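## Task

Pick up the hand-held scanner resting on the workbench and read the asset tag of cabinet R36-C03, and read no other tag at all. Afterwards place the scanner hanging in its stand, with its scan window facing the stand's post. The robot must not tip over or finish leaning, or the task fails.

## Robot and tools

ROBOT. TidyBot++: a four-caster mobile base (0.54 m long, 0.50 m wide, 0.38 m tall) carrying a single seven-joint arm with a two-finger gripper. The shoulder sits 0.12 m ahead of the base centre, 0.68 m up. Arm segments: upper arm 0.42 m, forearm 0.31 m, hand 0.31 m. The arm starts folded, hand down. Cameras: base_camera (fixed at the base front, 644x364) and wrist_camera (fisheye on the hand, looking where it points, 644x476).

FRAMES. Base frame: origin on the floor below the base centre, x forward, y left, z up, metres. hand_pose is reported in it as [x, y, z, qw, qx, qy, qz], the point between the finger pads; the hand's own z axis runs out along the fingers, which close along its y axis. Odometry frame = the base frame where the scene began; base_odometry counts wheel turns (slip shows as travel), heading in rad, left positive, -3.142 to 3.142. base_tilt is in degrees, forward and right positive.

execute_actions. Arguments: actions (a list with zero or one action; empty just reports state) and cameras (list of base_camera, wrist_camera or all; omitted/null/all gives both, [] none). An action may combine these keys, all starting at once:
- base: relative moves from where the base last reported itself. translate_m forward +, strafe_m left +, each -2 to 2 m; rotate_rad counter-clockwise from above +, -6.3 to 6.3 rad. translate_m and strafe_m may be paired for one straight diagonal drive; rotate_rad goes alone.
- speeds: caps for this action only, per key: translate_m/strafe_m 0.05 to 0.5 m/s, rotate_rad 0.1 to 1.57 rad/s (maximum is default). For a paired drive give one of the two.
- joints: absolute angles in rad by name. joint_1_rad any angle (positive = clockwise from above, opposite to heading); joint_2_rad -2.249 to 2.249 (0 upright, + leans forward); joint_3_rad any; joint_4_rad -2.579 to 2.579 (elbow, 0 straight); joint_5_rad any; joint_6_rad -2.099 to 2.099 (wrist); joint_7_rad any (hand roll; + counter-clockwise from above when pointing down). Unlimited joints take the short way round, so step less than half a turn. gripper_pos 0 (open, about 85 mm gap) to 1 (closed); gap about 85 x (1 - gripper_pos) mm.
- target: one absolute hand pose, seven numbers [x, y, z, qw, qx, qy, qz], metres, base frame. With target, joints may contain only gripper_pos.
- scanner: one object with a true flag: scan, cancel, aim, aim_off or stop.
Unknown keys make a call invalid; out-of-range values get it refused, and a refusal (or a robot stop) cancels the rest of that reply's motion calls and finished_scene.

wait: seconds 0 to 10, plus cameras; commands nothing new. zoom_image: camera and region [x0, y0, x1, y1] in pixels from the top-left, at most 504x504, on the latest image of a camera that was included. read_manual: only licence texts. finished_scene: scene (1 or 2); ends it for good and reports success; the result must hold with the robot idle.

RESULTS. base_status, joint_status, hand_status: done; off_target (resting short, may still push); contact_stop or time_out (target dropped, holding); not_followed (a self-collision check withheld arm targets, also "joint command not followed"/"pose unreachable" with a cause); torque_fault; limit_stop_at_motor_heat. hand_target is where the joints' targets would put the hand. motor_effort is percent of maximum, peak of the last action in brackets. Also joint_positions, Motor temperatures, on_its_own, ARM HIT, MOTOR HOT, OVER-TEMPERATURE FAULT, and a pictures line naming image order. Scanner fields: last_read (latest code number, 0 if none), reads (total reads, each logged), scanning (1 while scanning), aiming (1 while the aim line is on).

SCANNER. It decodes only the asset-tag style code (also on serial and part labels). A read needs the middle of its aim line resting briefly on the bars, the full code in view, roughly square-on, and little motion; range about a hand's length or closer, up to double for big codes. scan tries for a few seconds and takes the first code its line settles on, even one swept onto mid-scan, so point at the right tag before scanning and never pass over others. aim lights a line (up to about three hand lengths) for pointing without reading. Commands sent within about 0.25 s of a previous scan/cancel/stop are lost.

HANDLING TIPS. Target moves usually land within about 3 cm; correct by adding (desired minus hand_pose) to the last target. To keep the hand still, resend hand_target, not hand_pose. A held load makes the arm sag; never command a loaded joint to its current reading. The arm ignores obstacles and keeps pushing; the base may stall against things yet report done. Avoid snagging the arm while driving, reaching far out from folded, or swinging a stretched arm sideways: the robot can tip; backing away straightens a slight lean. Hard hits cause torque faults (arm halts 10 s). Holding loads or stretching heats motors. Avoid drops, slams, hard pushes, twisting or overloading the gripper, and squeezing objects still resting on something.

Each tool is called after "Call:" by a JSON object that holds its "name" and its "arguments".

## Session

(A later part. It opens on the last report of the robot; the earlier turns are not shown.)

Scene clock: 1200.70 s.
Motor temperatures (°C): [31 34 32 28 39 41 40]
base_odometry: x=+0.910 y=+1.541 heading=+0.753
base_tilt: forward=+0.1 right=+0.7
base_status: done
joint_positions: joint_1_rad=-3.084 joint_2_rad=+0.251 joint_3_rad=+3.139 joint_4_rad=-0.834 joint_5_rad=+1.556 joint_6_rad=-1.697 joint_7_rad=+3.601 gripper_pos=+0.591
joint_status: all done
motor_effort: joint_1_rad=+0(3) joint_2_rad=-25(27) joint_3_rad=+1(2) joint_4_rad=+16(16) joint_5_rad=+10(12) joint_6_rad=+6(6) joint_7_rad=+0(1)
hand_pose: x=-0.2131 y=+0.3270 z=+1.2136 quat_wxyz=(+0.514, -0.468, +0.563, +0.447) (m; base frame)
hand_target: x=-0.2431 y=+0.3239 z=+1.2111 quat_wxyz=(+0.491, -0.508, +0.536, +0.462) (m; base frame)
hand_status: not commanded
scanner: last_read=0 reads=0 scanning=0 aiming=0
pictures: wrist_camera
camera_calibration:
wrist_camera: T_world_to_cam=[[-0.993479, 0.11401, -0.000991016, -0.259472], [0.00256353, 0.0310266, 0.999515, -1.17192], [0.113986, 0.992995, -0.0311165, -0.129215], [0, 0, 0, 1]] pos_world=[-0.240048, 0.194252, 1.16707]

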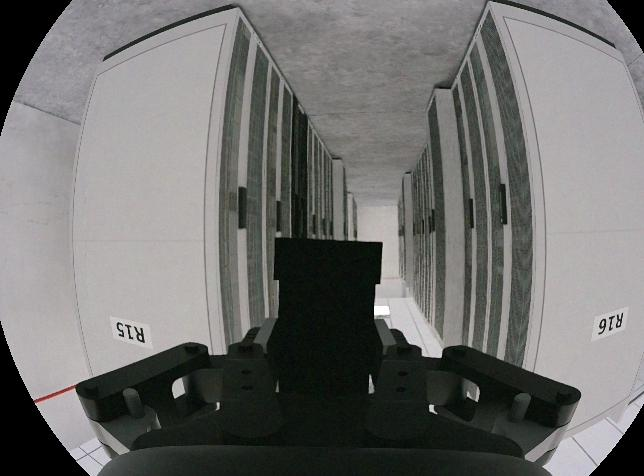

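Call:
{"name": "execute_actions", "arguments": {"actions": [], "cameras": ["base_camera", "wrist_camera"]}}

Scene clock: 1252.90 s.
Motor temperatures (°C): [31 34 32 28 38 41 40]
base_odometry: x=+0.910 y=+1.541 heading=+0.753
base_tilt: forward=+0.2 right=+0.7
base_status: done
joint_positions: joint_1_rad=-3.084 joint_2_rad=+0.251 joint_3_rad=+3.139 joint_4_rad=-0.834 joint_5_rad=+1.556 joint_6_rad=-1.697 joint_7_rad=+3.601 gripper_pos=+0.591
joint_status: all done
motor_effort: joint_1_rad=+0(3) joint_2_rad=-24(27) joint_3_rad=+1(2) joint_4_rad=+14(16) joint_5_rad=+10(12) joint_6_rad=+5(6) joint_7_rad=+0(1)
hand_pose: x=-0.2131 y=+0.3270 z=+1.2136 quat_wxyz=(+0.514, -0.468, +0.563, +0.447) (m; base frame)
hand_target: x=-0.2431 y=+0.3239 z=+1.2111 quat_wxyz=(+0.491, -0.508, +0.536, +0.462) (m; base frame)
hand_status: not commanded
scanner: last_read=0 reads=0 scanning=0 aiming=0
pictures: base_camera, wrist_camera
camera_calibration:
wrist_camera: T_world_to_cam=[[-0.99348, 0.114002, -0.000991911, -0.259471], [0.00256409, 0.0310416, 0.999515, -1.17192], [0.113977, 0.992995, -0.0311315, -0.129198], [0, 0, 0, 1]] pos_world=[-0.240049, 0.194251, 1.16707]

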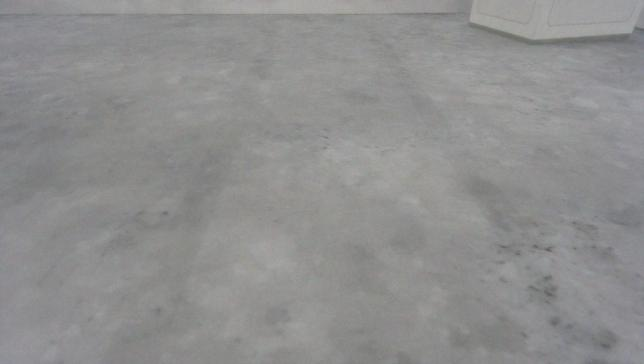

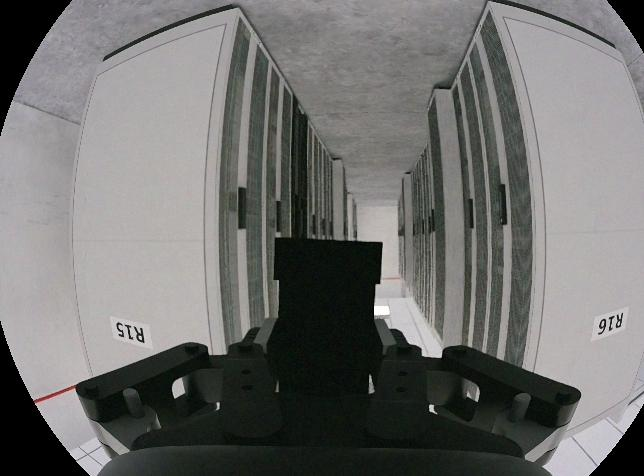

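Call:
{"name": "zoom_image", "arguments": {"camera": "wrist_camera", "region": [280, 130, 460, 330]}}

Scaled by 2.520.

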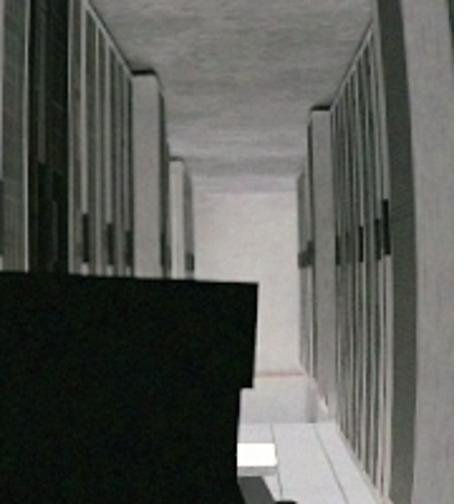

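Call:
{"name": "execute_actions", "arguments": {"actions": [{"base": {"translate_m": -0.22, "strafe_m": 1.75}}], "cameras": ["base_camera", "wrist_camera"]}}

Scene clock: 1297.17 s.
Motor temperatures (°C): [31 34 32 28 38 41 40]
base_odometry: x=-0.447 y=+2.668 heading=+0.753
base_tilt: forward=+0.2 right=+0.6
base_status: done
joint_positions: joint_1_rad=-3.092 joint_2_rad=+0.251 joint_3_rad=+3.139 joint_4_rad=-0.834 joint_5_rad=+1.554 joint_6_rad=-1.697 joint_7_rad=+3.601 gripper_pos=+0.591
joint_status: not commanded
motor_effort: joint_1_rad=-1(3) joint_2_rad=-25(25) joint_3_rad=+1(2) joint_4_rad=+15(16) joint_5_rad=+11(11) joint_6_rad=+5(6) joint_7_rad=+0(1)
hand_pose: x=-0.2161 y=+0.3243 z=+1.2130 quat_wxyz=(+0.511, -0.471, +0.561, +0.449) (m; base frame)
hand_target: x=-0.2431 y=+0.3239 z=+1.2111 quat_wxyz=(+0.491, -0.508, +0.536, +0.462) (m; base frame)
hand_status: not commanded
scanner: last_read=0 reads=0 scanning=0 aiming=0
pictures: base_camera, wrist_camera
camera_calibration:
wrist_camera: T_world_to_cam=[[-0.994492, 0.104808, -0.00110546, -0.259233], [0.00235834, 0.0329193, 0.999455, -1.17183], [0.104787, 0.993947, -0.0329852, -0.126187], [0, 0, 0, 1]] pos_world=[-0.241819, 0.191169, 1.16674]

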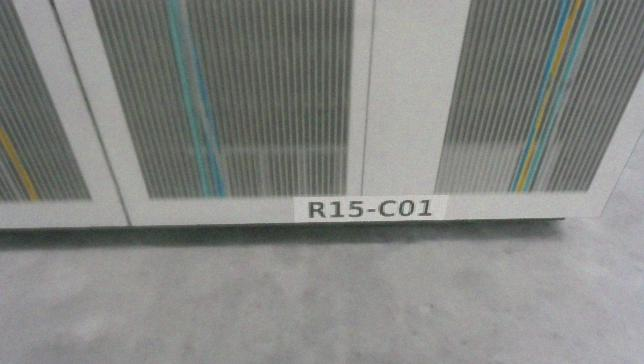

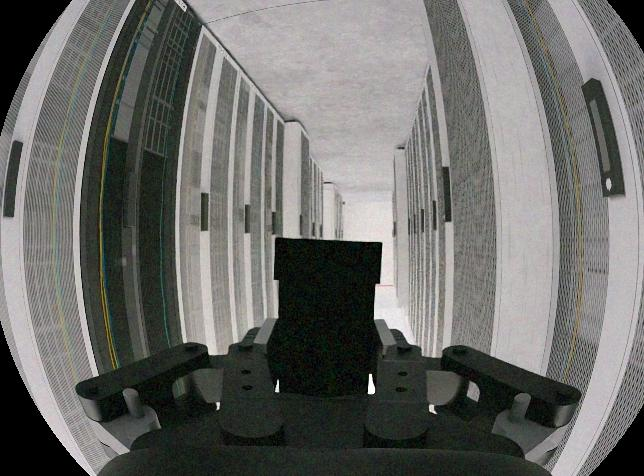

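Call:
{"name": "zoom_image", "arguments": {"camera": "wrist_camera", "region": [140, 0, 320, 160]}}

Call:
{"name": "zoom_image", "arguments": {"camera": "wrist_camera", "region": [260, 110, 480, 310]}}

Scaled by 2.800.

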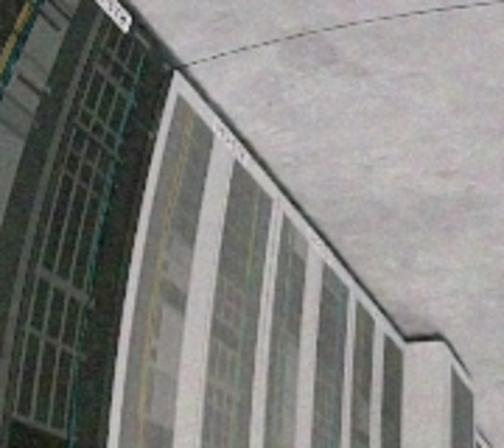

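Scaled by 2.291.

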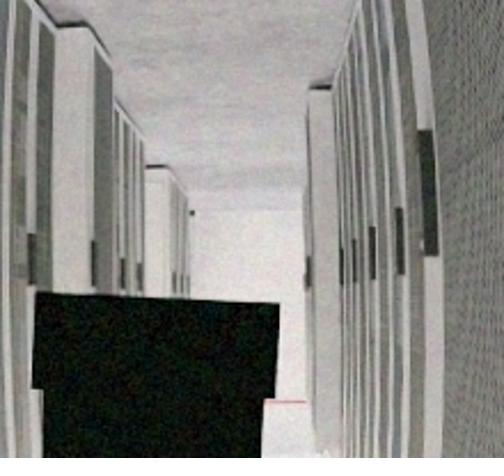

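Call:
{"name": "execute_actions", "arguments": {"actions": [{"base": {"strafe_m": 2.0}}], "cameras": ["base_camera", "wrist_camera"]}}

Scene clock: 1331.87 s.
Motor temperatures (°C): [31 34 32 28 38 41 40]
base_odometry: x=-1.814 y=+4.127 heading=+0.753
base_tilt: forward=+0.2 right=+0.7
base_status: done
joint_positions: joint_1_rad=-3.095 joint_2_rad=+0.251 joint_3_rad=+3.139 joint_4_rad=-0.834 joint_5_rad=+1.553 joint_6_rad=-1.697 joint_7_rad=+3.601 gripper_pos=+0.591
joint_status: not commanded
motor_effort: joint_1_rad=+0(3) joint_2_rad=-25(26) joint_3_rad=+0(2) joint_4_rad=+16(16) joint_5_rad=+11(11) joint_6_rad=+5(6) joint_7_rad=+0(1)
hand_pose: x=-0.2173 y=+0.3232 z=+1.2128 quat_wxyz=(+0.510, -0.473, +0.560, +0.450) (m; base frame)
hand_target: x=-0.2431 y=+0.3239 z=+1.2111 quat_wxyz=(+0.491, -0.508, +0.536, +0.462) (m; base frame)
hand_status: not commanded
scanner: last_read=0 reads=0 scanning=0 aiming=0
pictures: base_camera, wrist_camera
camera_calibration:
wrist_camera: T_world_to_cam=[[-0.99486, 0.101257, -0.00113843, -0.259154], [0.00227305, 0.0335695, 0.999434, -1.1718], [0.101238, 0.994294, -0.0336272, -0.125101], [0, 0, 0, 1]] pos_world=[-0.242493, 0.189965, 1.16663]

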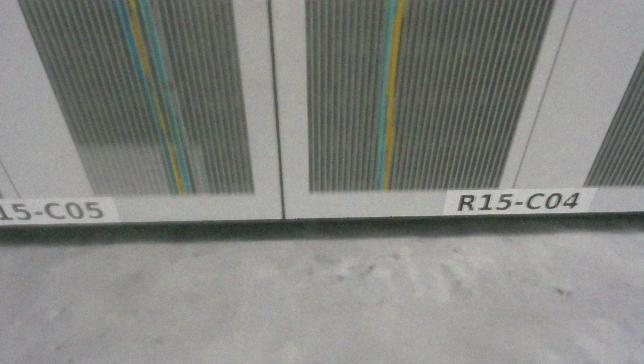

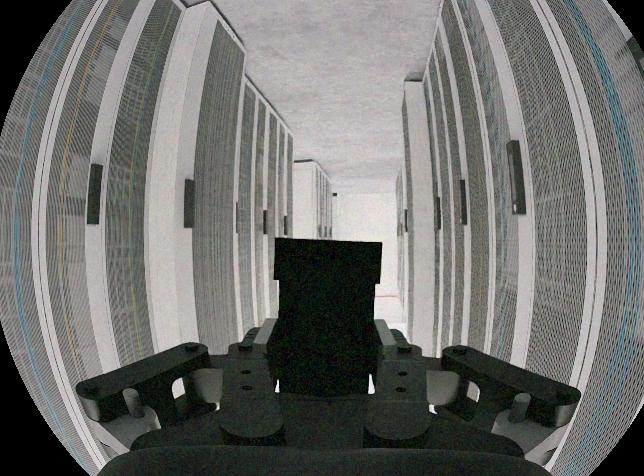

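Call:
{"name": "execute_actions", "arguments": {"actions": [{"base": {"translate_m": -0.07, "strafe_m": 1.2}}], "cameras": ["base_camera", "wrist_camera"]}}

Scene clock: 1353.67 s.
Motor temperatures (°C): [31 34 32 28 38 41 40]
base_odometry: x=-2.686 y=+4.956 heading=+0.753
base_tilt: forward=+0.2 right=+0.7
base_status: done
joint_positions: joint_1_rad=-3.098 joint_2_rad=+0.251 joint_3_rad=+3.139 joint_4_rad=-0.834 joint_5_rad=+1.553 joint_6_rad=-1.697 joint_7_rad=+3.601 gripper_pos=+0.591
joint_status: not commanded
motor_effort: joint_1_rad=-1(3) joint_2_rad=-25(27) joint_3_rad=+1(3) joint_4_rad=+15(16) joint_5_rad=+10(11) joint_6_rad=+5(6) joint_7_rad=+0(1)
hand_pose: x=-0.2181 y=+0.3225 z=+1.2126 quat_wxyz=(+0.510, -0.473, +0.560, +0.450) (m; base frame)
hand_target: x=-0.2431 y=+0.3239 z=+1.2111 quat_wxyz=(+0.491, -0.508, +0.536, +0.462) (m; base frame)
hand_status: not commanded
scanner: last_read=0 reads=0 scanning=0 aiming=0
pictures: base_camera, wrist_camera
camera_calibration:
wrist_camera: T_world_to_cam=[[-0.995101, 0.0988579, -0.00116385, -0.259093], [0.00221939, 0.0341064, 0.999416, -1.17178], [0.0988399, 0.994517, -0.0341587, -0.124267], [0, 0, 0, 1]] pos_world=[-0.242941, 0.189164, 1.16655]

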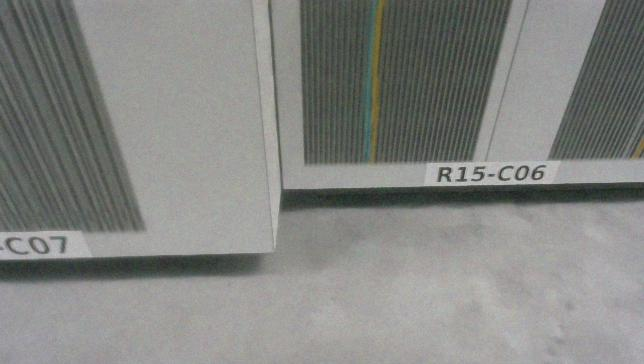

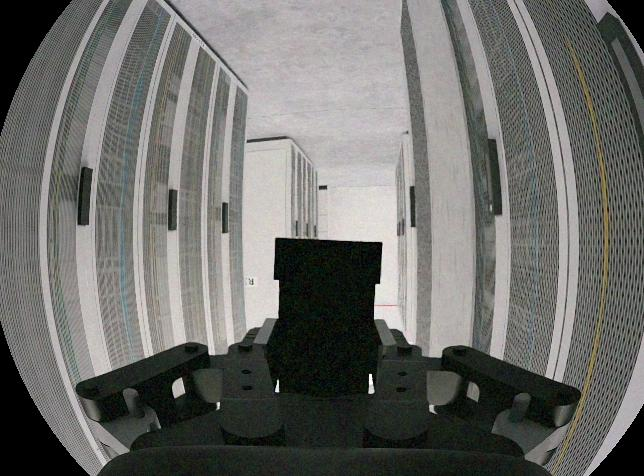

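Call:
{"name": "zoom_image", "arguments": {"camera": "wrist_camera", "region": [220, 120, 340, 320]}}

Call:
{"name": "zoom_image", "arguments": {"camera": "wrist_camera", "region": [235, 262, 275, 297]}}

Scaled by 2.520.

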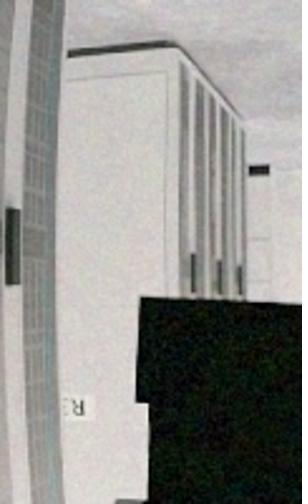

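Scaled by 12.600.

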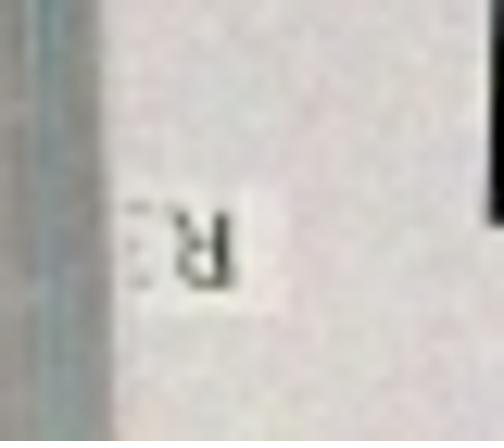

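Call:
{"name": "execute_actions", "arguments": {"actions": [{"base": {"strafe_m": 2.0}}], "cameras": ["base_camera", "wrist_camera"]}}

Scene clock: 1395.30 s.
Motor temperatures (°C): [31 34 32 28 38 41 40]
base_odometry: x=-4.053 y=+6.415 heading=+0.753
base_tilt: forward=+0.2 right=+0.7
base_status: done
joint_positions: joint_1_rad=-3.098 joint_2_rad=+0.250 joint_3_rad=+3.139 joint_4_rad=-0.834 joint_5_rad=+1.552 joint_6_rad=-1.697 joint_7_rad=+3.601 gripper_pos=+0.591
joint_status: not commanded
motor_effort: joint_1_rad=+0(3) joint_2_rad=-25(26) joint_3_rad=+1(2) joint_4_rad=+15(16) joint_5_rad=+10(11) joint_6_rad=+6(6) joint_7_rad=+0(1)
hand_pose: x=-0.2184 y=+0.3222 z=+1.2125 quat_wxyz=(+0.509, -0.474, +0.560, +0.450) (m; base frame)
hand_target: x=-0.2431 y=+0.3239 z=+1.2111 quat_wxyz=(+0.491, -0.508, +0.536, +0.462) (m; base frame)
hand_status: not commanded
scanner: last_read=0 reads=0 scanning=0 aiming=0
pictures: base_camera, wrist_camera
camera_calibration:
wrist_camera: T_world_to_cam=[[-0.9952, 0.0978519, -0.00114918, -0.25909], [0.00223129, 0.0344304, 0.999405, -1.17177], [0.0978332, 0.994605, -0.0344835, -0.123811], [0, 0, 0, 1]] pos_world=[-0.243119, 0.18884, 1.1665]

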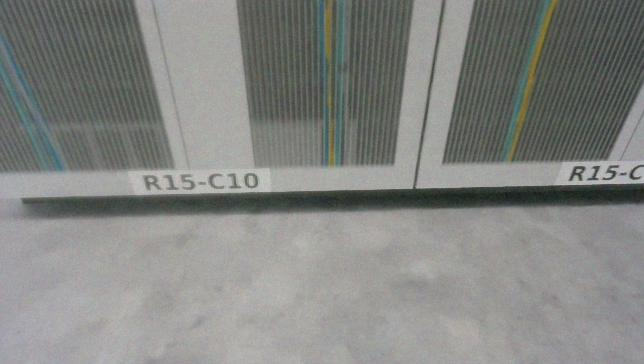

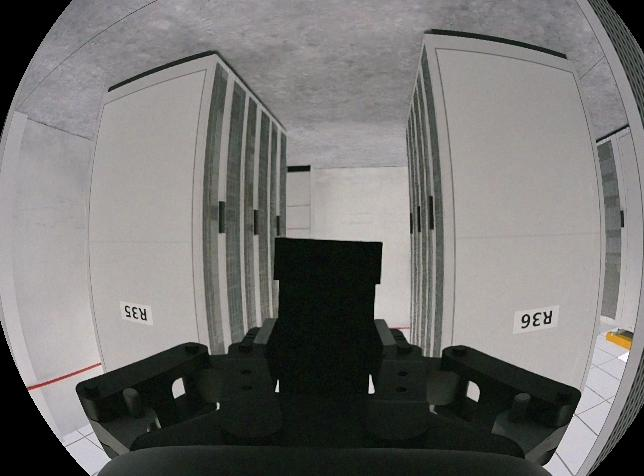

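Call:
{"name": "execute_actions", "arguments": {"actions": [{"base": {"translate_m": 0.10, "strafe_m": 1.12}}], "cameras": ["base_camera", "wrist_camera"]}}

Scene clock: 1431.40 s.
Motor temperatures (°C): [31 34 32 28 38 41 40]
base_odometry: x=-4.747 y=+7.300 heading=+0.753
base_tilt: forward=+0.2 right=+0.7
base_status: done
joint_positions: joint_1_rad=-3.099 joint_2_rad=+0.250 joint_3_rad=+3.139 joint_4_rad=-0.834 joint_5_rad=+1.552 joint_6_rad=-1.697 joint_7_rad=+3.601 gripper_pos=+0.591
joint_status: not commanded
motor_effort: joint_1_rad=+0(3) joint_2_rad=-25(27) joint_3_rad=+0(2) joint_4_rad=+15(16) joint_5_rad=+10(11) joint_6_rad=+6(6) joint_7_rad=+0(1)
hand_pose: x=-0.2186 y=+0.3219 z=+1.2125 quat_wxyz=(+0.509, -0.474, +0.560, +0.450) (m; base frame)
hand_target: x=-0.2431 y=+0.3239 z=+1.2111 quat_wxyz=(+0.491, -0.508, +0.536, +0.462) (m; base frame)
hand_status: not commanded
scanner: last_read=0 reads=0 scanning=0 aiming=0
pictures: base_camera, wrist_camera
camera_calibration:
wrist_camera: T_world_to_cam=[[-0.995285, 0.0969834, -0.00116943, -0.259058], [0.00220619, 0.0346916, 0.999396, -1.17176], [0.0969654, 0.994681, -0.034742, -0.123442], [0, 0, 0, 1]] pos_world=[-0.243282, 0.18856, 1.16646]

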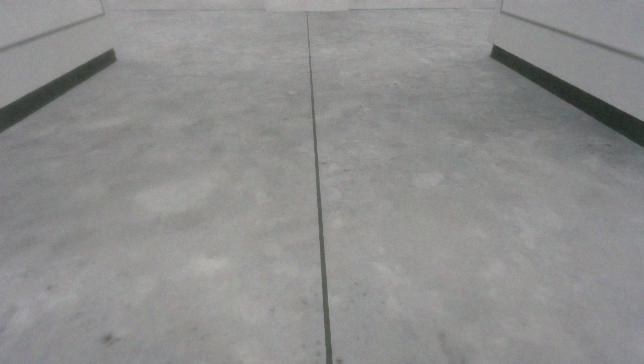

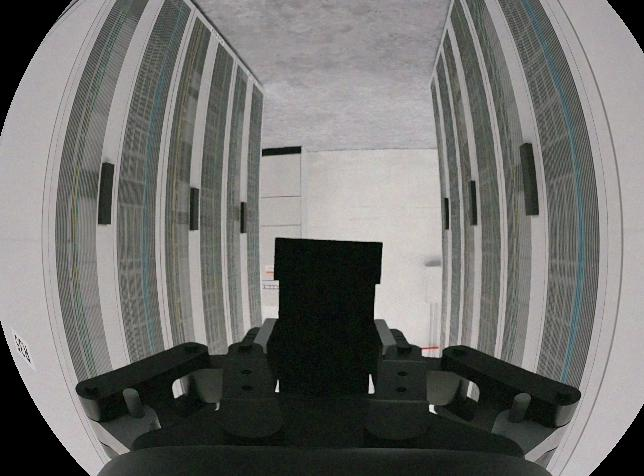

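Call:
{"name": "execute_actions", "arguments": {"actions": [{"base": {"rotate_rad": 3.1416}, "joints": {"joint_1_rad": 0.0}}], "cameras": ["base_camera", "wrist_camera"]}}

Scene clock: 1440.97 s.
Motor temperatures (°C): [31 34 32 28 38 41 40]
base_odometry: x=-4.747 y=+7.300 heading=-2.389
base_tilt: forward=+0.2 right=+0.7
base_status: done
joint_positions: joint_1_rad=-0.014 joint_2_rad=+0.252 joint_3_rad=+3.139 joint_4_rad=-0.834 joint_5_rad=+1.552 joint_6_rad=-1.697 joint_7_rad=+3.601 gripper_pos=+0.591
joint_status: all done
motor_effort: joint_1_rad=+0(3) joint_2_rad=-25(28) joint_3_rad=+1(3) joint_4_rad=+15(16) joint_5_rad=+10(11) joint_6_rad=+6(6) joint_7_rad=+0(1)
hand_pose: x=+0.4749 y=-0.3025 z=+1.2120 quat_wxyz=(+0.464, +0.546, +0.490, -0.497) (m; base frame)
hand_target: x=+0.4942 y=-0.3086 z=+1.2111 quat_wxyz=(+0.472, +0.526, +0.519, -0.482) (m; base frame)
hand_status: not commanded
scanner: last_read=0 reads=0 scanning=0 aiming=0
pictures: base_camera, wrist_camera
camera_calibration:
wrist_camera: T_world_to_cam=[[0.999164, -0.0408188, -0.00240237, -0.495555], [0.00097591, -0.0349302, 0.999389, -1.1716], [-0.0408778, -0.998556, -0.0348611, -0.106895], [0, 0, 0, 1]] pos_world=[0.491915, -0.167892, 1.16597]

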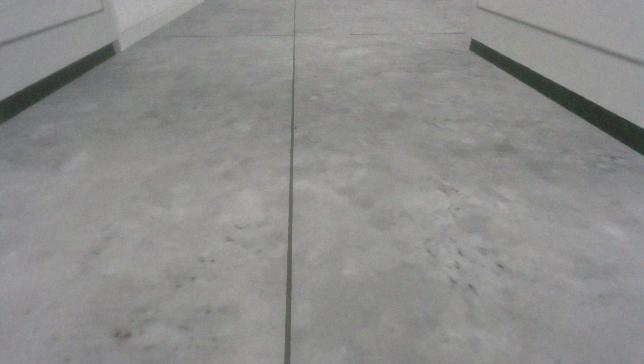

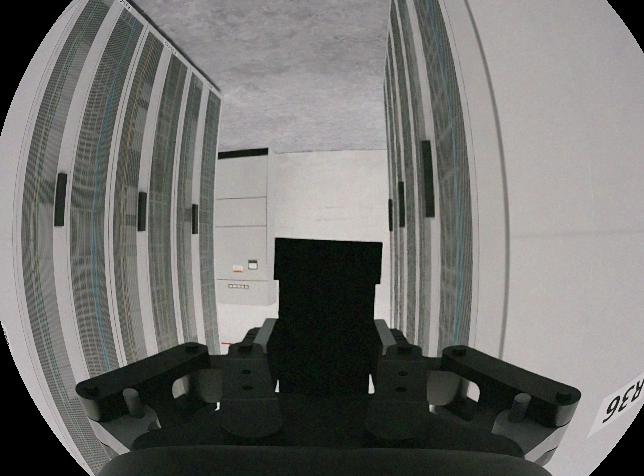

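Call:
{"name": "zoom_image", "arguments": {"camera": "wrist_camera", "region": [370, 130, 520, 380]}}

Scaled by 2.016.

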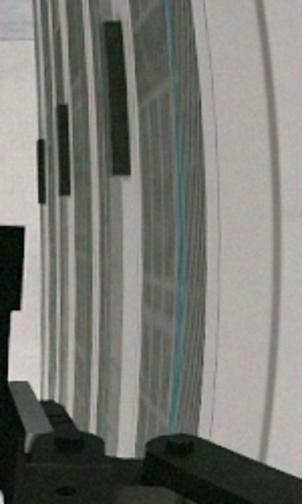

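Call:
{"name": "execute_actions", "arguments": {"actions": [{"base": {"strafe_m": -1.5}}], "cameras": ["base_camera", "wrist_camera"]}}

Scene clock: 1464.20 s.
Motor temperatures (°C): [31 34 32 28 38 41 40]
base_odometry: x=-5.773 y=+8.395 heading=-2.389
base_tilt: forward=+0.2 right=+0.7
base_status: done
joint_positions: joint_1_rad=-0.006 joint_2_rad=+0.252 joint_3_rad=+3.139 joint_4_rad=-0.834 joint_5_rad=+1.552 joint_6_rad=-1.697 joint_7_rad=+3.601 gripper_pos=+0.591
joint_status: not commanded
motor_effort: joint_1_rad=-1(3) joint_2_rad=-25(25) joint_3_rad=+1(3) joint_4_rad=+15(16) joint_5_rad=+10(11) joint_6_rad=+5(6) joint_7_rad=+0(0)
hand_pose: x=+0.4726 y=-0.3052 z=+1.2119 quat_wxyz=(+0.462, +0.548, +0.488, -0.498) (m; base frame)
hand_target: x=+0.4942 y=-0.3086 z=+1.2111 quat_wxyz=(+0.472, +0.526, +0.519, -0.482) (m; base frame)
hand_status: not commanded
scanner: last_read=0 reads=0 scanning=0 aiming=0
pictures: base_camera, wrist_camera
camera_calibration:
wrist_camera: T_world_to_cam=[[0.99883, -0.0482996, -0.00244785, -0.495463], [0.00074065, -0.0353323, 0.999375, -1.17157], [-0.0483559, -0.998208, -0.0352551, -0.105607], [0, 0, 0, 1]] pos_world=[0.490645, -0.170743, 1.1659]

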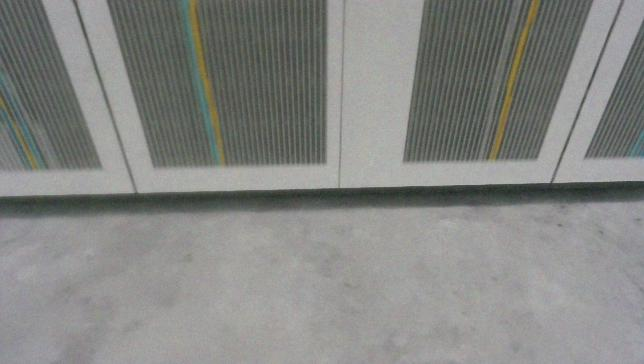

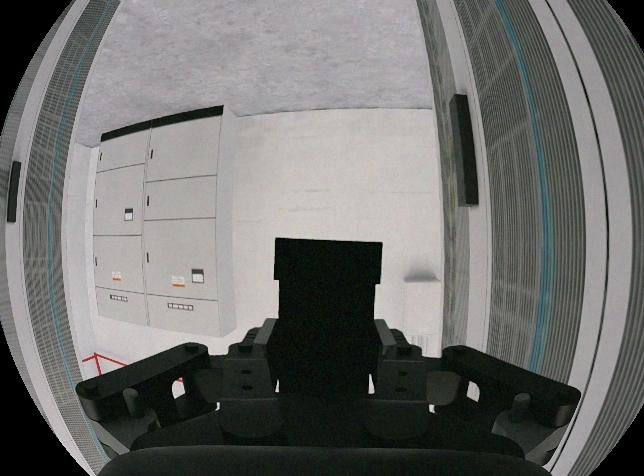

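Call:
{"name": "zoom_image", "arguments": {"camera": "wrist_camera", "region": [420, 80, 644, 380]}}

Scaled by 1.680.

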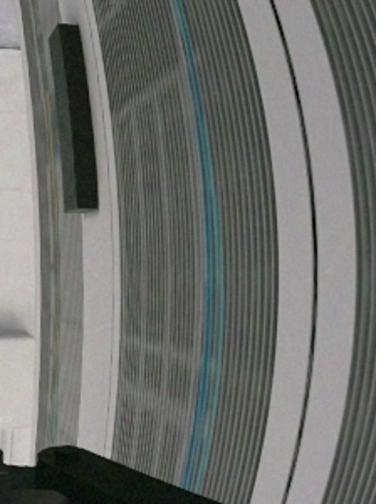

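Call:
{"name": "execute_actions", "arguments": {"actions": [{"base": {"strafe_m": 1.38}}], "cameras": ["base_camera"]}}

Call:
{"name": "execute_actions", "arguments": {"actions": [{"base": {"translate_m": 1.9}}], "cameras": ["base_camera", "wrist_camera"]}}

Scene clock: 1521.80 s.
Motor temperatures (°C): [31 34 32 28 38 41 40]
base_odometry: x=-4.828 y=+7.389 heading=-2.388
base_tilt: forward=+0.2 right=+0.7
base_status: done
joint_positions: joint_1_rad=-0.001 joint_2_rad=+0.252 joint_3_rad=+3.139 joint_4_rad=-0.834 joint_5_rad=+1.551 joint_6_rad=-1.697 joint_7_rad=+3.601 gripper_pos=+0.591
joint_status: not commanded
motor_effort: joint_1_rad=+0(4) joint_2_rad=-24(28) joint_3_rad=+1(2) joint_4_rad=+15(16) joint_5_rad=+10(11) joint_6_rad=+6(6) joint_7_rad=+0(1)
hand_pose: x=+0.4712 y=-0.3069 z=+1.2117 quat_wxyz=(+0.461, +0.549, +0.487, -0.499) (m; base frame)
hand_target: x=+0.4942 y=-0.3086 z=+1.2111 quat_wxyz=(+0.472, +0.526, +0.519, -0.482) (m; base frame)
hand_status: not commanded
scanner: last_read=0 reads=0 scanning=0 aiming=0
pictures: base_camera

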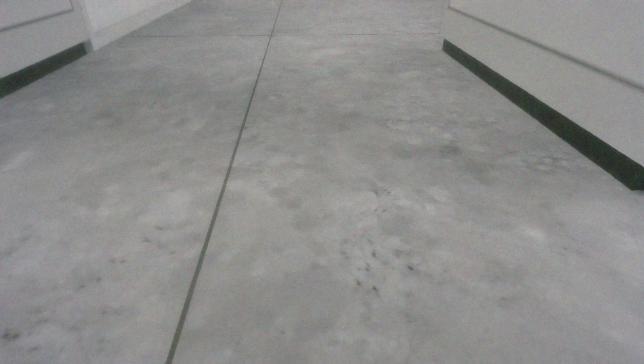

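Scene clock: 1526.97 s.
Motor temperatures (°C): [31 34 32 28 38 41 40]
base_odometry: x=-6.212 y=+6.087 heading=-2.387
base_tilt: forward=+0.2 right=+0.7
base_status: done
joint_positions: joint_1_rad=-0.001 joint_2_rad=+0.255 joint_3_rad=+3.139 joint_4_rad=-0.834 joint_5_rad=+1.550 joint_6_rad=-1.697 joint_7_rad=+3.601 gripper_pos=+0.591
joint_status: not commanded
motor_effort: joint_1_rad=+0(2) joint_2_rad=-25(28) joint_3_rad=+1(2) joint_4_rad=+15(16) joint_5_rad=+11(11) joint_6_rad=+6(6) joint_7_rad=+0(1)
hand_pose: x=+0.4732 y=-0.3069 z=+1.2102 quat_wxyz=(+0.460, +0.548, +0.488, -0.500) (m; base frame)
hand_target: x=+0.4942 y=-0.3086 z=+1.2111 quat_wxyz=(+0.472, +0.526, +0.519, -0.482) (m; base frame)
hand_status: not commanded
scanner: last_read=0 reads=0 scanning=0 aiming=0
pictures: base_camera, wrist_camera
camera_calibration:
wrist_camera: T_world_to_cam=[[0.998613, -0.0523128, -0.00590366, -0.493081], [0.00398315, -0.0367404, 0.999317, -1.1719], [-0.052494, -0.997955, -0.0364811, -0.103803], [0, 0, 0, 1]] pos_world=[0.491616, -0.172441, 1.1644]

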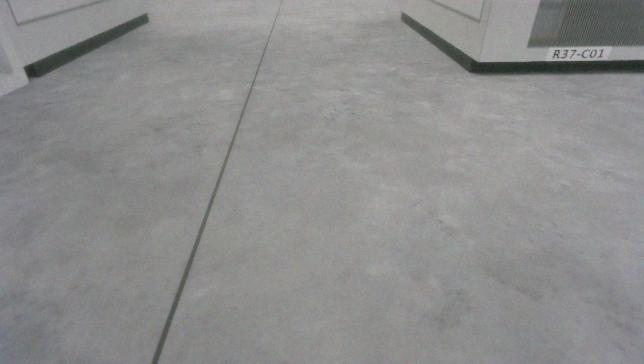

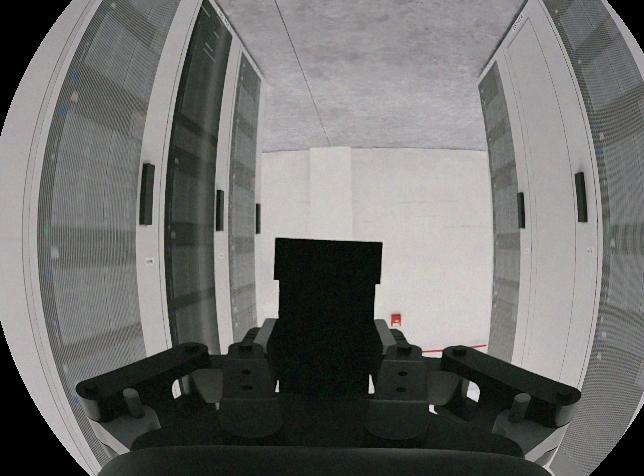

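Call:
{"name": "zoom_image", "arguments": {"camera": "wrist_camera", "region": [130, 0, 290, 160]}}

Call:
{"name": "zoom_image", "arguments": {"camera": "wrist_camera", "region": [120, 150, 290, 300]}}

Scaled by 3.150.

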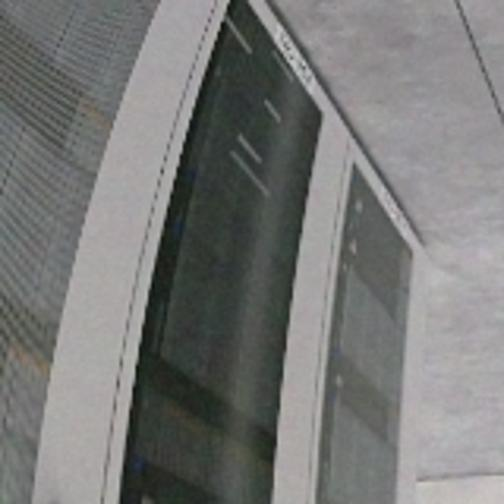

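Scaled by 2.965.

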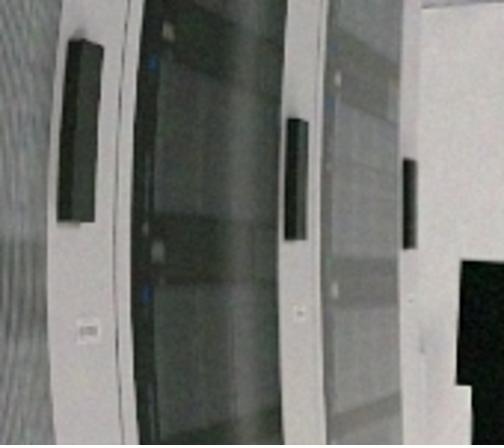

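Call:
{"name": "execute_actions", "arguments": {"actions": [{"base": {"translate_m": 0.63, "strafe_m": -0.15}}], "cameras": []}}

Call:
{"name": "execute_actions", "arguments": {"actions": [{"base": {"rotate_rad": 3.1416}}], "cameras": ["base_camera", "wrist_camera"]}}

Scene clock: 1579.60 s.
Motor temperatures (°C): [31 34 32 28 38 41 40]
base_odometry: x=-6.774 y=+5.765 heading=-2.387
base_tilt: forward=+0.3 right=+0.7
base_status: done
joint_positions: joint_1_rad=-0.001 joint_2_rad=+0.254 joint_3_rad=+3.139 joint_4_rad=-0.834 joint_5_rad=+1.549 joint_6_rad=-1.697 joint_7_rad=+3.601 gripper_pos=+0.591
joint_status: not commanded
motor_effort: joint_1_rad=-1(2) joint_2_rad=-25(28) joint_3_rad=+1(1) joint_4_rad=+15(16) joint_5_rad=+10(11) joint_6_rad=+6(6) joint_7_rad=+0(0)
hand_pose: x=+0.4729 y=-0.3069 z=+1.2103 quat_wxyz=(+0.460, +0.548, +0.488, -0.499) (m; base frame)
hand_target: x=+0.4942 y=-0.3086 z=+1.2111 quat_wxyz=(+0.472, +0.526, +0.519, -0.482) (m; base frame)
hand_status: not commanded
scanner: last_read=0 reads=0 scanning=0 aiming=0
pictures: none
No camera images: "cameras" was empty.

Scene clock: 1582.97 s.
Motor temperatures (°C): [31 34 32 28 38 41 40]
base_odometry: x=-6.774 y=+5.765 heading=+0.754
base_tilt: forward=+0.3 right=+0.7
base_status: done
joint_positions: joint_1_rad=-0.003 joint_2_rad=+0.264 joint_3_rad=+3.138 joint_4_rad=-0.834 joint_5_rad=+1.549 joint_6_rad=-1.696 joint_7_rad=+3.601 gripper_pos=+0.591
joint_status: not commanded
motor_effort: joint_1_rad=-1(3) joint_2_rad=-25(31) joint_3_rad=+1(3) joint_4_rad=+15(17) joint_5_rad=+11(11) joint_6_rad=+6(6) joint_7_rad=+0(1)
hand_pose: x=+0.4791 y=-0.3060 z=+1.2068 quat_wxyz=(+0.459, +0.545, +0.491, -0.501) (m; base frame)
hand_target: x=+0.4942 y=-0.3086 z=+1.2111 quat_wxyz=(+0.472, +0.526, +0.519, -0.482) (m; base frame)
hand_status: not commanded
scanner: last_read=0 reads=0 scanning=0 aiming=0
pictures: base_camera, wrist_camera
camera_calibration:
wrist_camera: T_world_to_cam=[[0.998718, -0.0483781, -0.0148726, -0.486989], [0.0130727, -0.0373114, 0.999218, -1.17292], [-0.0488952, -0.998132, -0.0366311, -0.104341], [0, 0, 0, 1]] pos_world=[0.496596, -0.171469, 1.16094]

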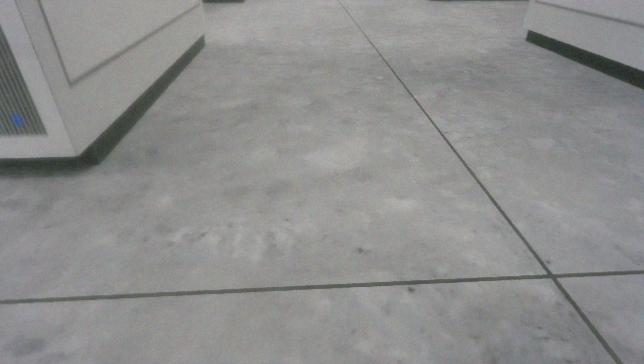

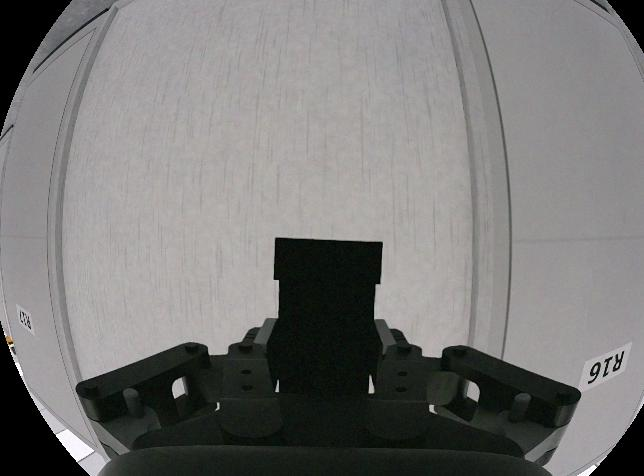

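Call:
{"name": "execute_actions", "arguments": {"actions": [{"base": {"strafe_m": 2.0}}], "cameras": ["base_camera", "wrist_camera"]}}

Scene clock: 1600.13 s.
Motor temperatures (°C): [31 34 32 28 38 41 40]
base_odometry: x=-8.145 y=+7.221 heading=+0.755
base_tilt: forward=+0.2 right=+0.7
base_status: done
joint_positions: joint_1_rad=-0.002 joint_2_rad=+0.264 joint_3_rad=+3.138 joint_4_rad=-0.834 joint_5_rad=+1.549 joint_6_rad=-1.696 joint_7_rad=+3.601 gripper_pos=+0.591
joint_status: not commanded
motor_effort: joint_1_rad=+1(3) joint_2_rad=-25(26) joint_3_rad=+1(2) joint_4_rad=+15(16) joint_5_rad=+10(11) joint_6_rad=+6(6) joint_7_rad=+0(1)
hand_pose: x=+0.4787 y=-0.3064 z=+1.2068 quat_wxyz=(+0.458, +0.545, +0.491, -0.501) (m; base frame)
hand_target: x=+0.4942 y=-0.3086 z=+1.2111 quat_wxyz=(+0.472, +0.526, +0.519, -0.482) (m; base frame)
hand_status: not commanded
scanner: last_read=0 reads=0 scanning=0 aiming=0
pictures: base_camera, wrist_camera
camera_calibration:
wrist_camera: T_world_to_cam=[[0.998668, -0.0494268, -0.0147917, -0.487033], [0.0129487, -0.0374012, 0.999216, -1.1729], [-0.0499413, -0.998077, -0.0367114, -0.104136], [0, 0, 0, 1]] pos_world=[0.496371, -0.171876, 1.16096]

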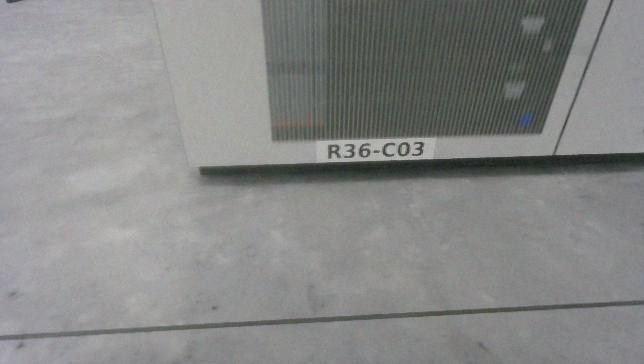

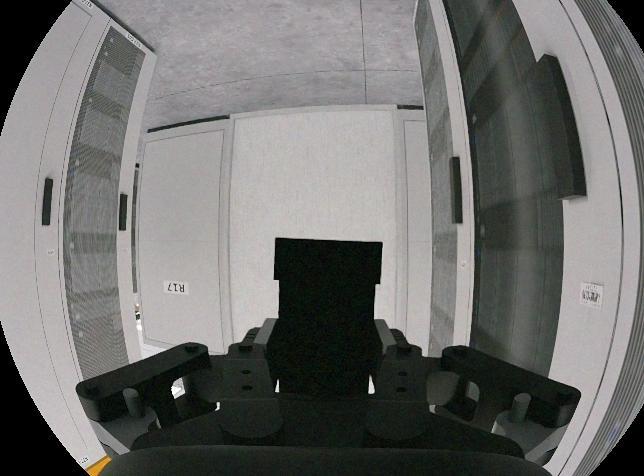

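Call:
{"name": "execute_actions", "arguments": {"actions": [{"base": {"translate_m": 0.08, "strafe_m": 0.47}, "joints": {"joint_1_rad": 0.0, "joint_2_rad": 0.195, "joint_3_rad": 3.14, "joint_4_rad": -1.108, "joint_5_rad": 1.5, "joint_6_rad": -1.57, "joint_7_rad": 3.426}}], "cameras": ["base_camera", "wrist_camera"]}}

Call:
{"name": "execute_actions", "arguments": {"actions": [{"scanner": {"aim": true}}], "cameras": ["wrist_camera"]}}

Scene clock: 1670.60 s.
Motor temperatures (°C): [31 34 32 28 38 41 40]
base_odometry: x=-8.409 y=+7.618 heading=+0.755
base_tilt: forward=+0.2 right=+0.7
base_status: done
joint_positions: joint_1_rad=-0.005 joint_2_rad=+0.213 joint_3_rad=+3.137 joint_4_rad=-1.104 joint_5_rad=+1.548 joint_6_rad=-1.644 joint_7_rad=+3.468 gripper_pos=+0.591
joint_status: all done
motor_effort: joint_1_rad=-1(3) joint_2_rad=-25(27) joint_3_rad=+0(3) joint_4_rad=+17(18) joint_5_rad=+11(12) joint_6_rad=+3(6) joint_7_rad=+0(1)
hand_pose: x=+0.4950 y=-0.3064 z=+1.1589 quat_wxyz=(+0.457, +0.505, +0.515, -0.521) (m; base frame)
hand_target: x=+0.5103 y=-0.3090 z=+1.1562 quat_wxyz=(+0.484, +0.507, +0.526, -0.481) (m; base frame)
hand_status: not commanded
scanner: last_read=0 reads=0 scanning=0 aiming=0
pictures: base_camera, wrist_camera
camera_calibration:
wrist_camera: T_world_to_cam=[[0.995092, -0.00498559, -0.0988327, -0.391249], [0.0988081, -0.00496396, 0.995094, -1.15298], [-0.00545173, -0.999975, -0.00444697, -0.165035], [0, 0, 0, 1]] pos_world=[0.502352, -0.172704, 1.10792]

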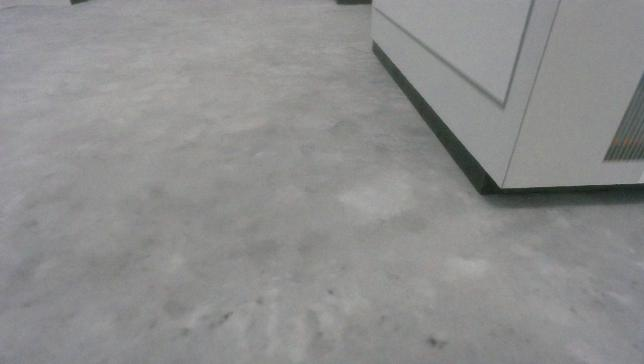

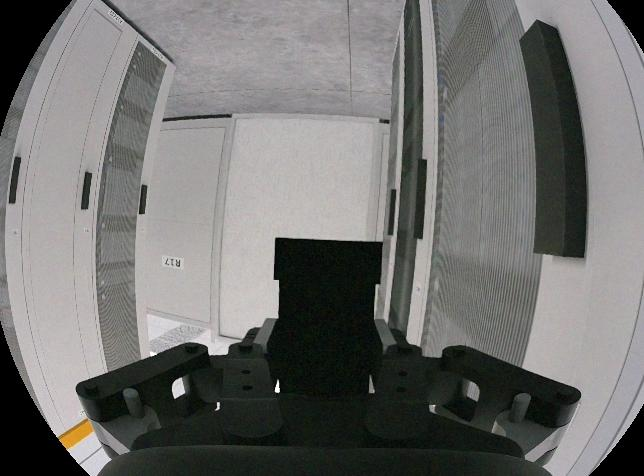

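Scene clock: 1670.90 s.
Motor temperatures (°C): [31 34 32 28 38 41 40]
base_odometry: x=-8.409 y=+7.618 heading=+0.755
base_tilt: forward=+0.2 right=+0.7
base_status: not commanded
joint_positions: joint_1_rad=-0.005 joint_2_rad=+0.213 joint_3_rad=+3.137 joint_4_rad=-1.104 joint_5_rad=+1.548 joint_6_rad=-1.644 joint_7_rad=+3.468 gripper_pos=+0.591
joint_status: not commanded
motor_effort: joint_1_rad=-1(1) joint_2_rad=-25(25) joint_3_rad=+0(1) joint_4_rad=+17(17) joint_5_rad=+11(11) joint_6_rad=+3(3) joint_7_rad=+0(0)
hand_pose: x=+0.4950 y=-0.3064 z=+1.1589 quat_wxyz=(+0.457, +0.505, +0.515, -0.521) (m; base frame)
hand_target: x=+0.5103 y=-0.3090 z=+1.1562 quat_wxyz=(+0.484, +0.507, +0.526, -0.481) (m; base frame)
hand_status: not commanded
scanner: last_read=0 reads=0 scanning=0 aiming=1
pictures: wrist_camera
camera_calibration:
wrist_camera: T_world_to_cam=[[0.995098, -0.00498537, -0.0987667, -0.391319], [0.0987421, -0.0049623, 0.995101, -1.15296], [-0.00545106, -0.999975, -0.00444571, -0.165036], [0, 0, 0, 1]] pos_world=[0.502347, -0.172705, 1.10793]

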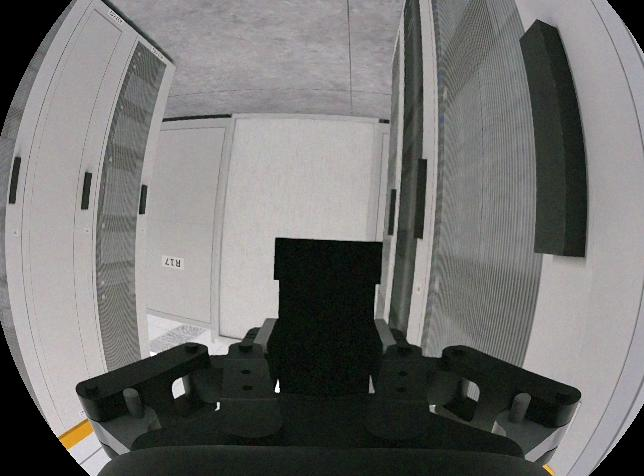

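Call:
{"name": "zoom_image", "arguments": {"camera": "wrist_camera", "region": [500, 240, 644, 476]}}

Scaled by 2.136.

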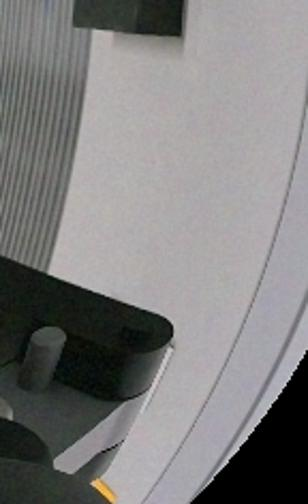

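Call:
{"name": "zoom_image", "arguments": {"camera": "wrist_camera", "region": [530, 380, 610, 476]}}

Scaled by 5.250.

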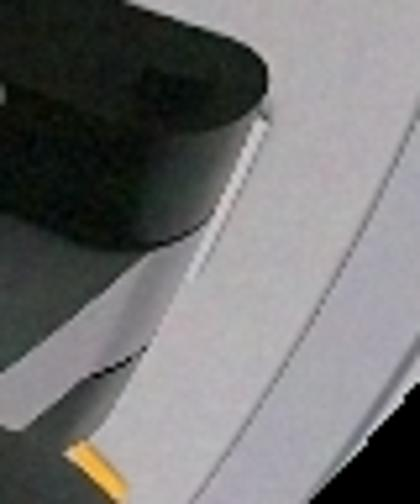

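Call:
{"name": "execute_actions", "arguments": {"actions": [{"joints": {"joint_2_rad": 0.174, "joint_4_rad": -1.296, "joint_5_rad": 1.5, "joint_6_rad": -1.57, "joint_7_rad": 3.26}}], "cameras": ["wrist_camera"]}}

Call:
{"name": "zoom_image", "arguments": {"camera": "wrist_camera", "region": [510, 350, 630, 476]}}

Scene clock: 1705.63 s.
Motor temperatures (°C): [31 34 32 28 38 41 40]
base_odometry: x=-8.409 y=+7.618 heading=+0.755
base_tilt: forward=+0.3 right=+0.7
base_status: not commanded
joint_positions: joint_1_rad=-0.005 joint_2_rad=+0.192 joint_3_rad=+3.137 joint_4_rad=-1.292 joint_5_rad=+1.547 joint_6_rad=-1.641 joint_7_rad=+3.305 gripper_pos=+0.591
joint_status: all done
motor_effort: joint_1_rad=-1(1) joint_2_rad=-24(26) joint_3_rad=+0(1) joint_4_rad=+18(19) joint_5_rad=+11(12) joint_6_rad=+1(3) joint_7_rad=+0(1)
hand_pose: x=+0.4943 y=-0.3063 z=+1.1121 quat_wxyz=(+0.457, +0.502, +0.513, -0.525) (m; base frame)
hand_target: x=+0.5076 y=-0.3090 z=+1.1055 quat_wxyz=(+0.480, +0.510, +0.524, -0.484) (m; base frame)
hand_status: not commanded
scanner: last_read=0 reads=0 scanning=0 aiming=1
pictures: wrist_camera
camera_calibration:
wrist_camera: T_world_to_cam=[[0.994625, -0.00845184, -0.103201, -0.391139], [0.103244, 0.00487314, 0.994644, -1.10503], [-0.00790366, -0.999952, 0.00571955, -0.175305], [0, 0, 0, 1]] pos_world=[0.50174, -0.173218, 1.05975]

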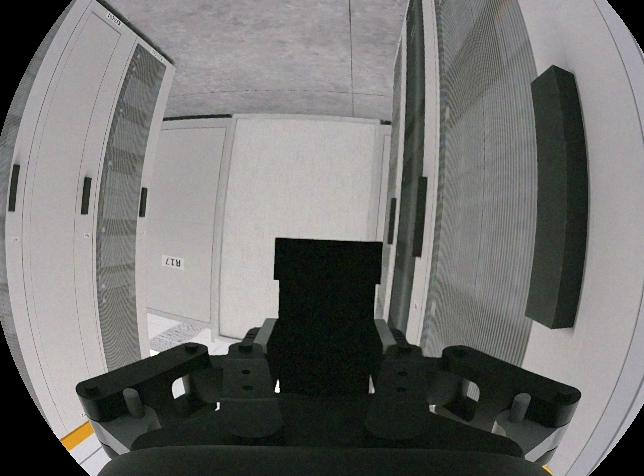

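Scaled by 4.000.

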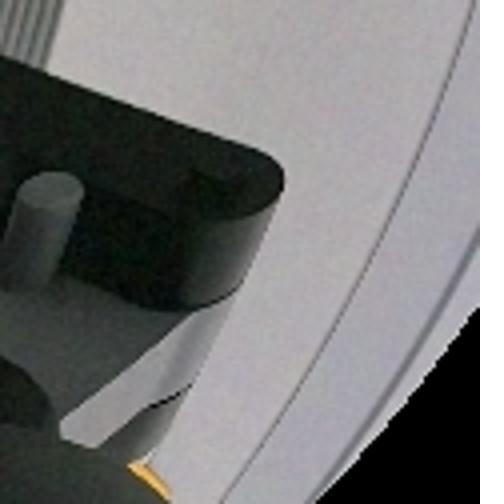

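Call:
{"name": "execute_actions", "arguments": {"actions": [{"scanner": {"scan": true}}], "cameras": ["wrist_camera"]}}

Call:
{"name": "zoom_image", "arguments": {"camera": "wrist_camera", "region": [510, 350, 630, 476]}}

Scene clock: 1727.53 s.
Motor temperatures (°C): [31 34 32 28 38 41 40]
base_odometry: x=-8.409 y=+7.618 heading=+0.755
base_tilt: forward=+0.2 right=+0.7
base_status: not commanded
joint_positions: joint_1_rad=-0.005 joint_2_rad=+0.192 joint_3_rad=+3.137 joint_4_rad=-1.292 joint_5_rad=+1.547 joint_6_rad=-1.641 joint_7_rad=+3.302 gripper_pos=+0.591
joint_status: not commanded
motor_effort: joint_1_rad=-1(1) joint_2_rad=-25(25) joint_3_rad=+1(1) joint_4_rad=+18(18) joint_5_rad=+12(12) joint_6_rad=+1(2) joint_7_rad=+0(0)
hand_pose: x=+0.4941 y=-0.3063 z=+1.1123 quat_wxyz=(+0.458, +0.503, +0.512, -0.524) (m; base frame)
hand_target: x=+0.5076 y=-0.3090 z=+1.1055 quat_wxyz=(+0.480, +0.510, +0.524, -0.484) (m; base frame)
hand_status: not commanded
scanner: last_read=0 reads=0 scanning=1 aiming=0
pictures: wrist_camera
camera_calibration:
wrist_camera: T_world_to_cam=[[0.994988, -0.00855811, -0.0996259, -0.395124], [0.0996712, 0.00504545, 0.995008, -1.10377], [-0.00801273, -0.999951, 0.00587316, -0.175425], [0, 0, 0, 1]] pos_world=[0.501752, -0.173229, 1.05992]

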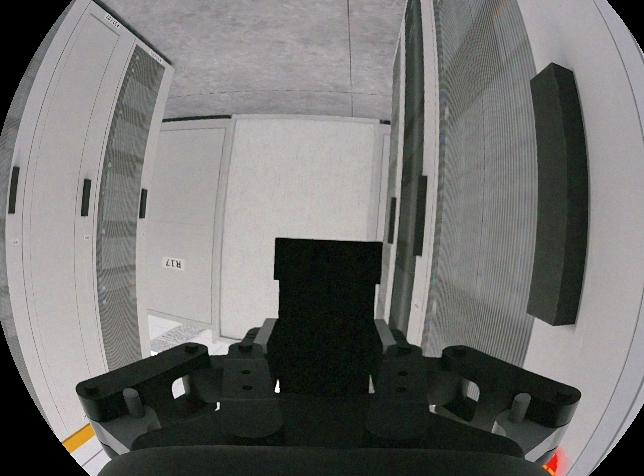

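Scaled by 4.000.

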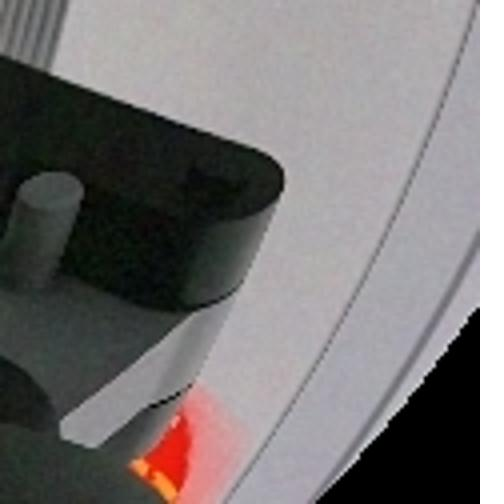

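Call:
{"name": "execute_actions", "arguments": {"actions": [], "cameras": []}}

Scene clock: 1750.53 s.
Motor temperatures (°C): [30 35 32 28 38 41 40]
base_odometry: x=-8.409 y=+7.618 heading=+0.755
base_tilt: forward=+0.2 right=+0.8
base_status: not commanded
joint_positions: joint_1_rad=-0.005 joint_2_rad=+0.192 joint_3_rad=+3.137 joint_4_rad=-1.292 joint_5_rad=+1.547 joint_6_rad=-1.641 joint_7_rad=+3.301 gripper_pos=+0.591
joint_status: not commanded
motor_effort: joint_1_rad=+0(1) joint_2_rad=-25(25) joint_3_rad=+0(1) joint_4_rad=+17(18) joint_5_rad=+12(12) joint_6_rad=+2(2) joint_7_rad=+0(0)
hand_pose: x=+0.4941 y=-0.3063 z=+1.1123 quat_wxyz=(+0.458, +0.503, +0.512, -0.524) (m; base frame)
hand_target: x=+0.5076 y=-0.3090 z=+1.1055 quat_wxyz=(+0.480, +0.510, +0.524, -0.484) (m; base frame)
hand_status: not commanded
scanner: last_read=0 reads=0 scanning=0 aiming=0
pictures: none
No camera images: "cameras" was empty.


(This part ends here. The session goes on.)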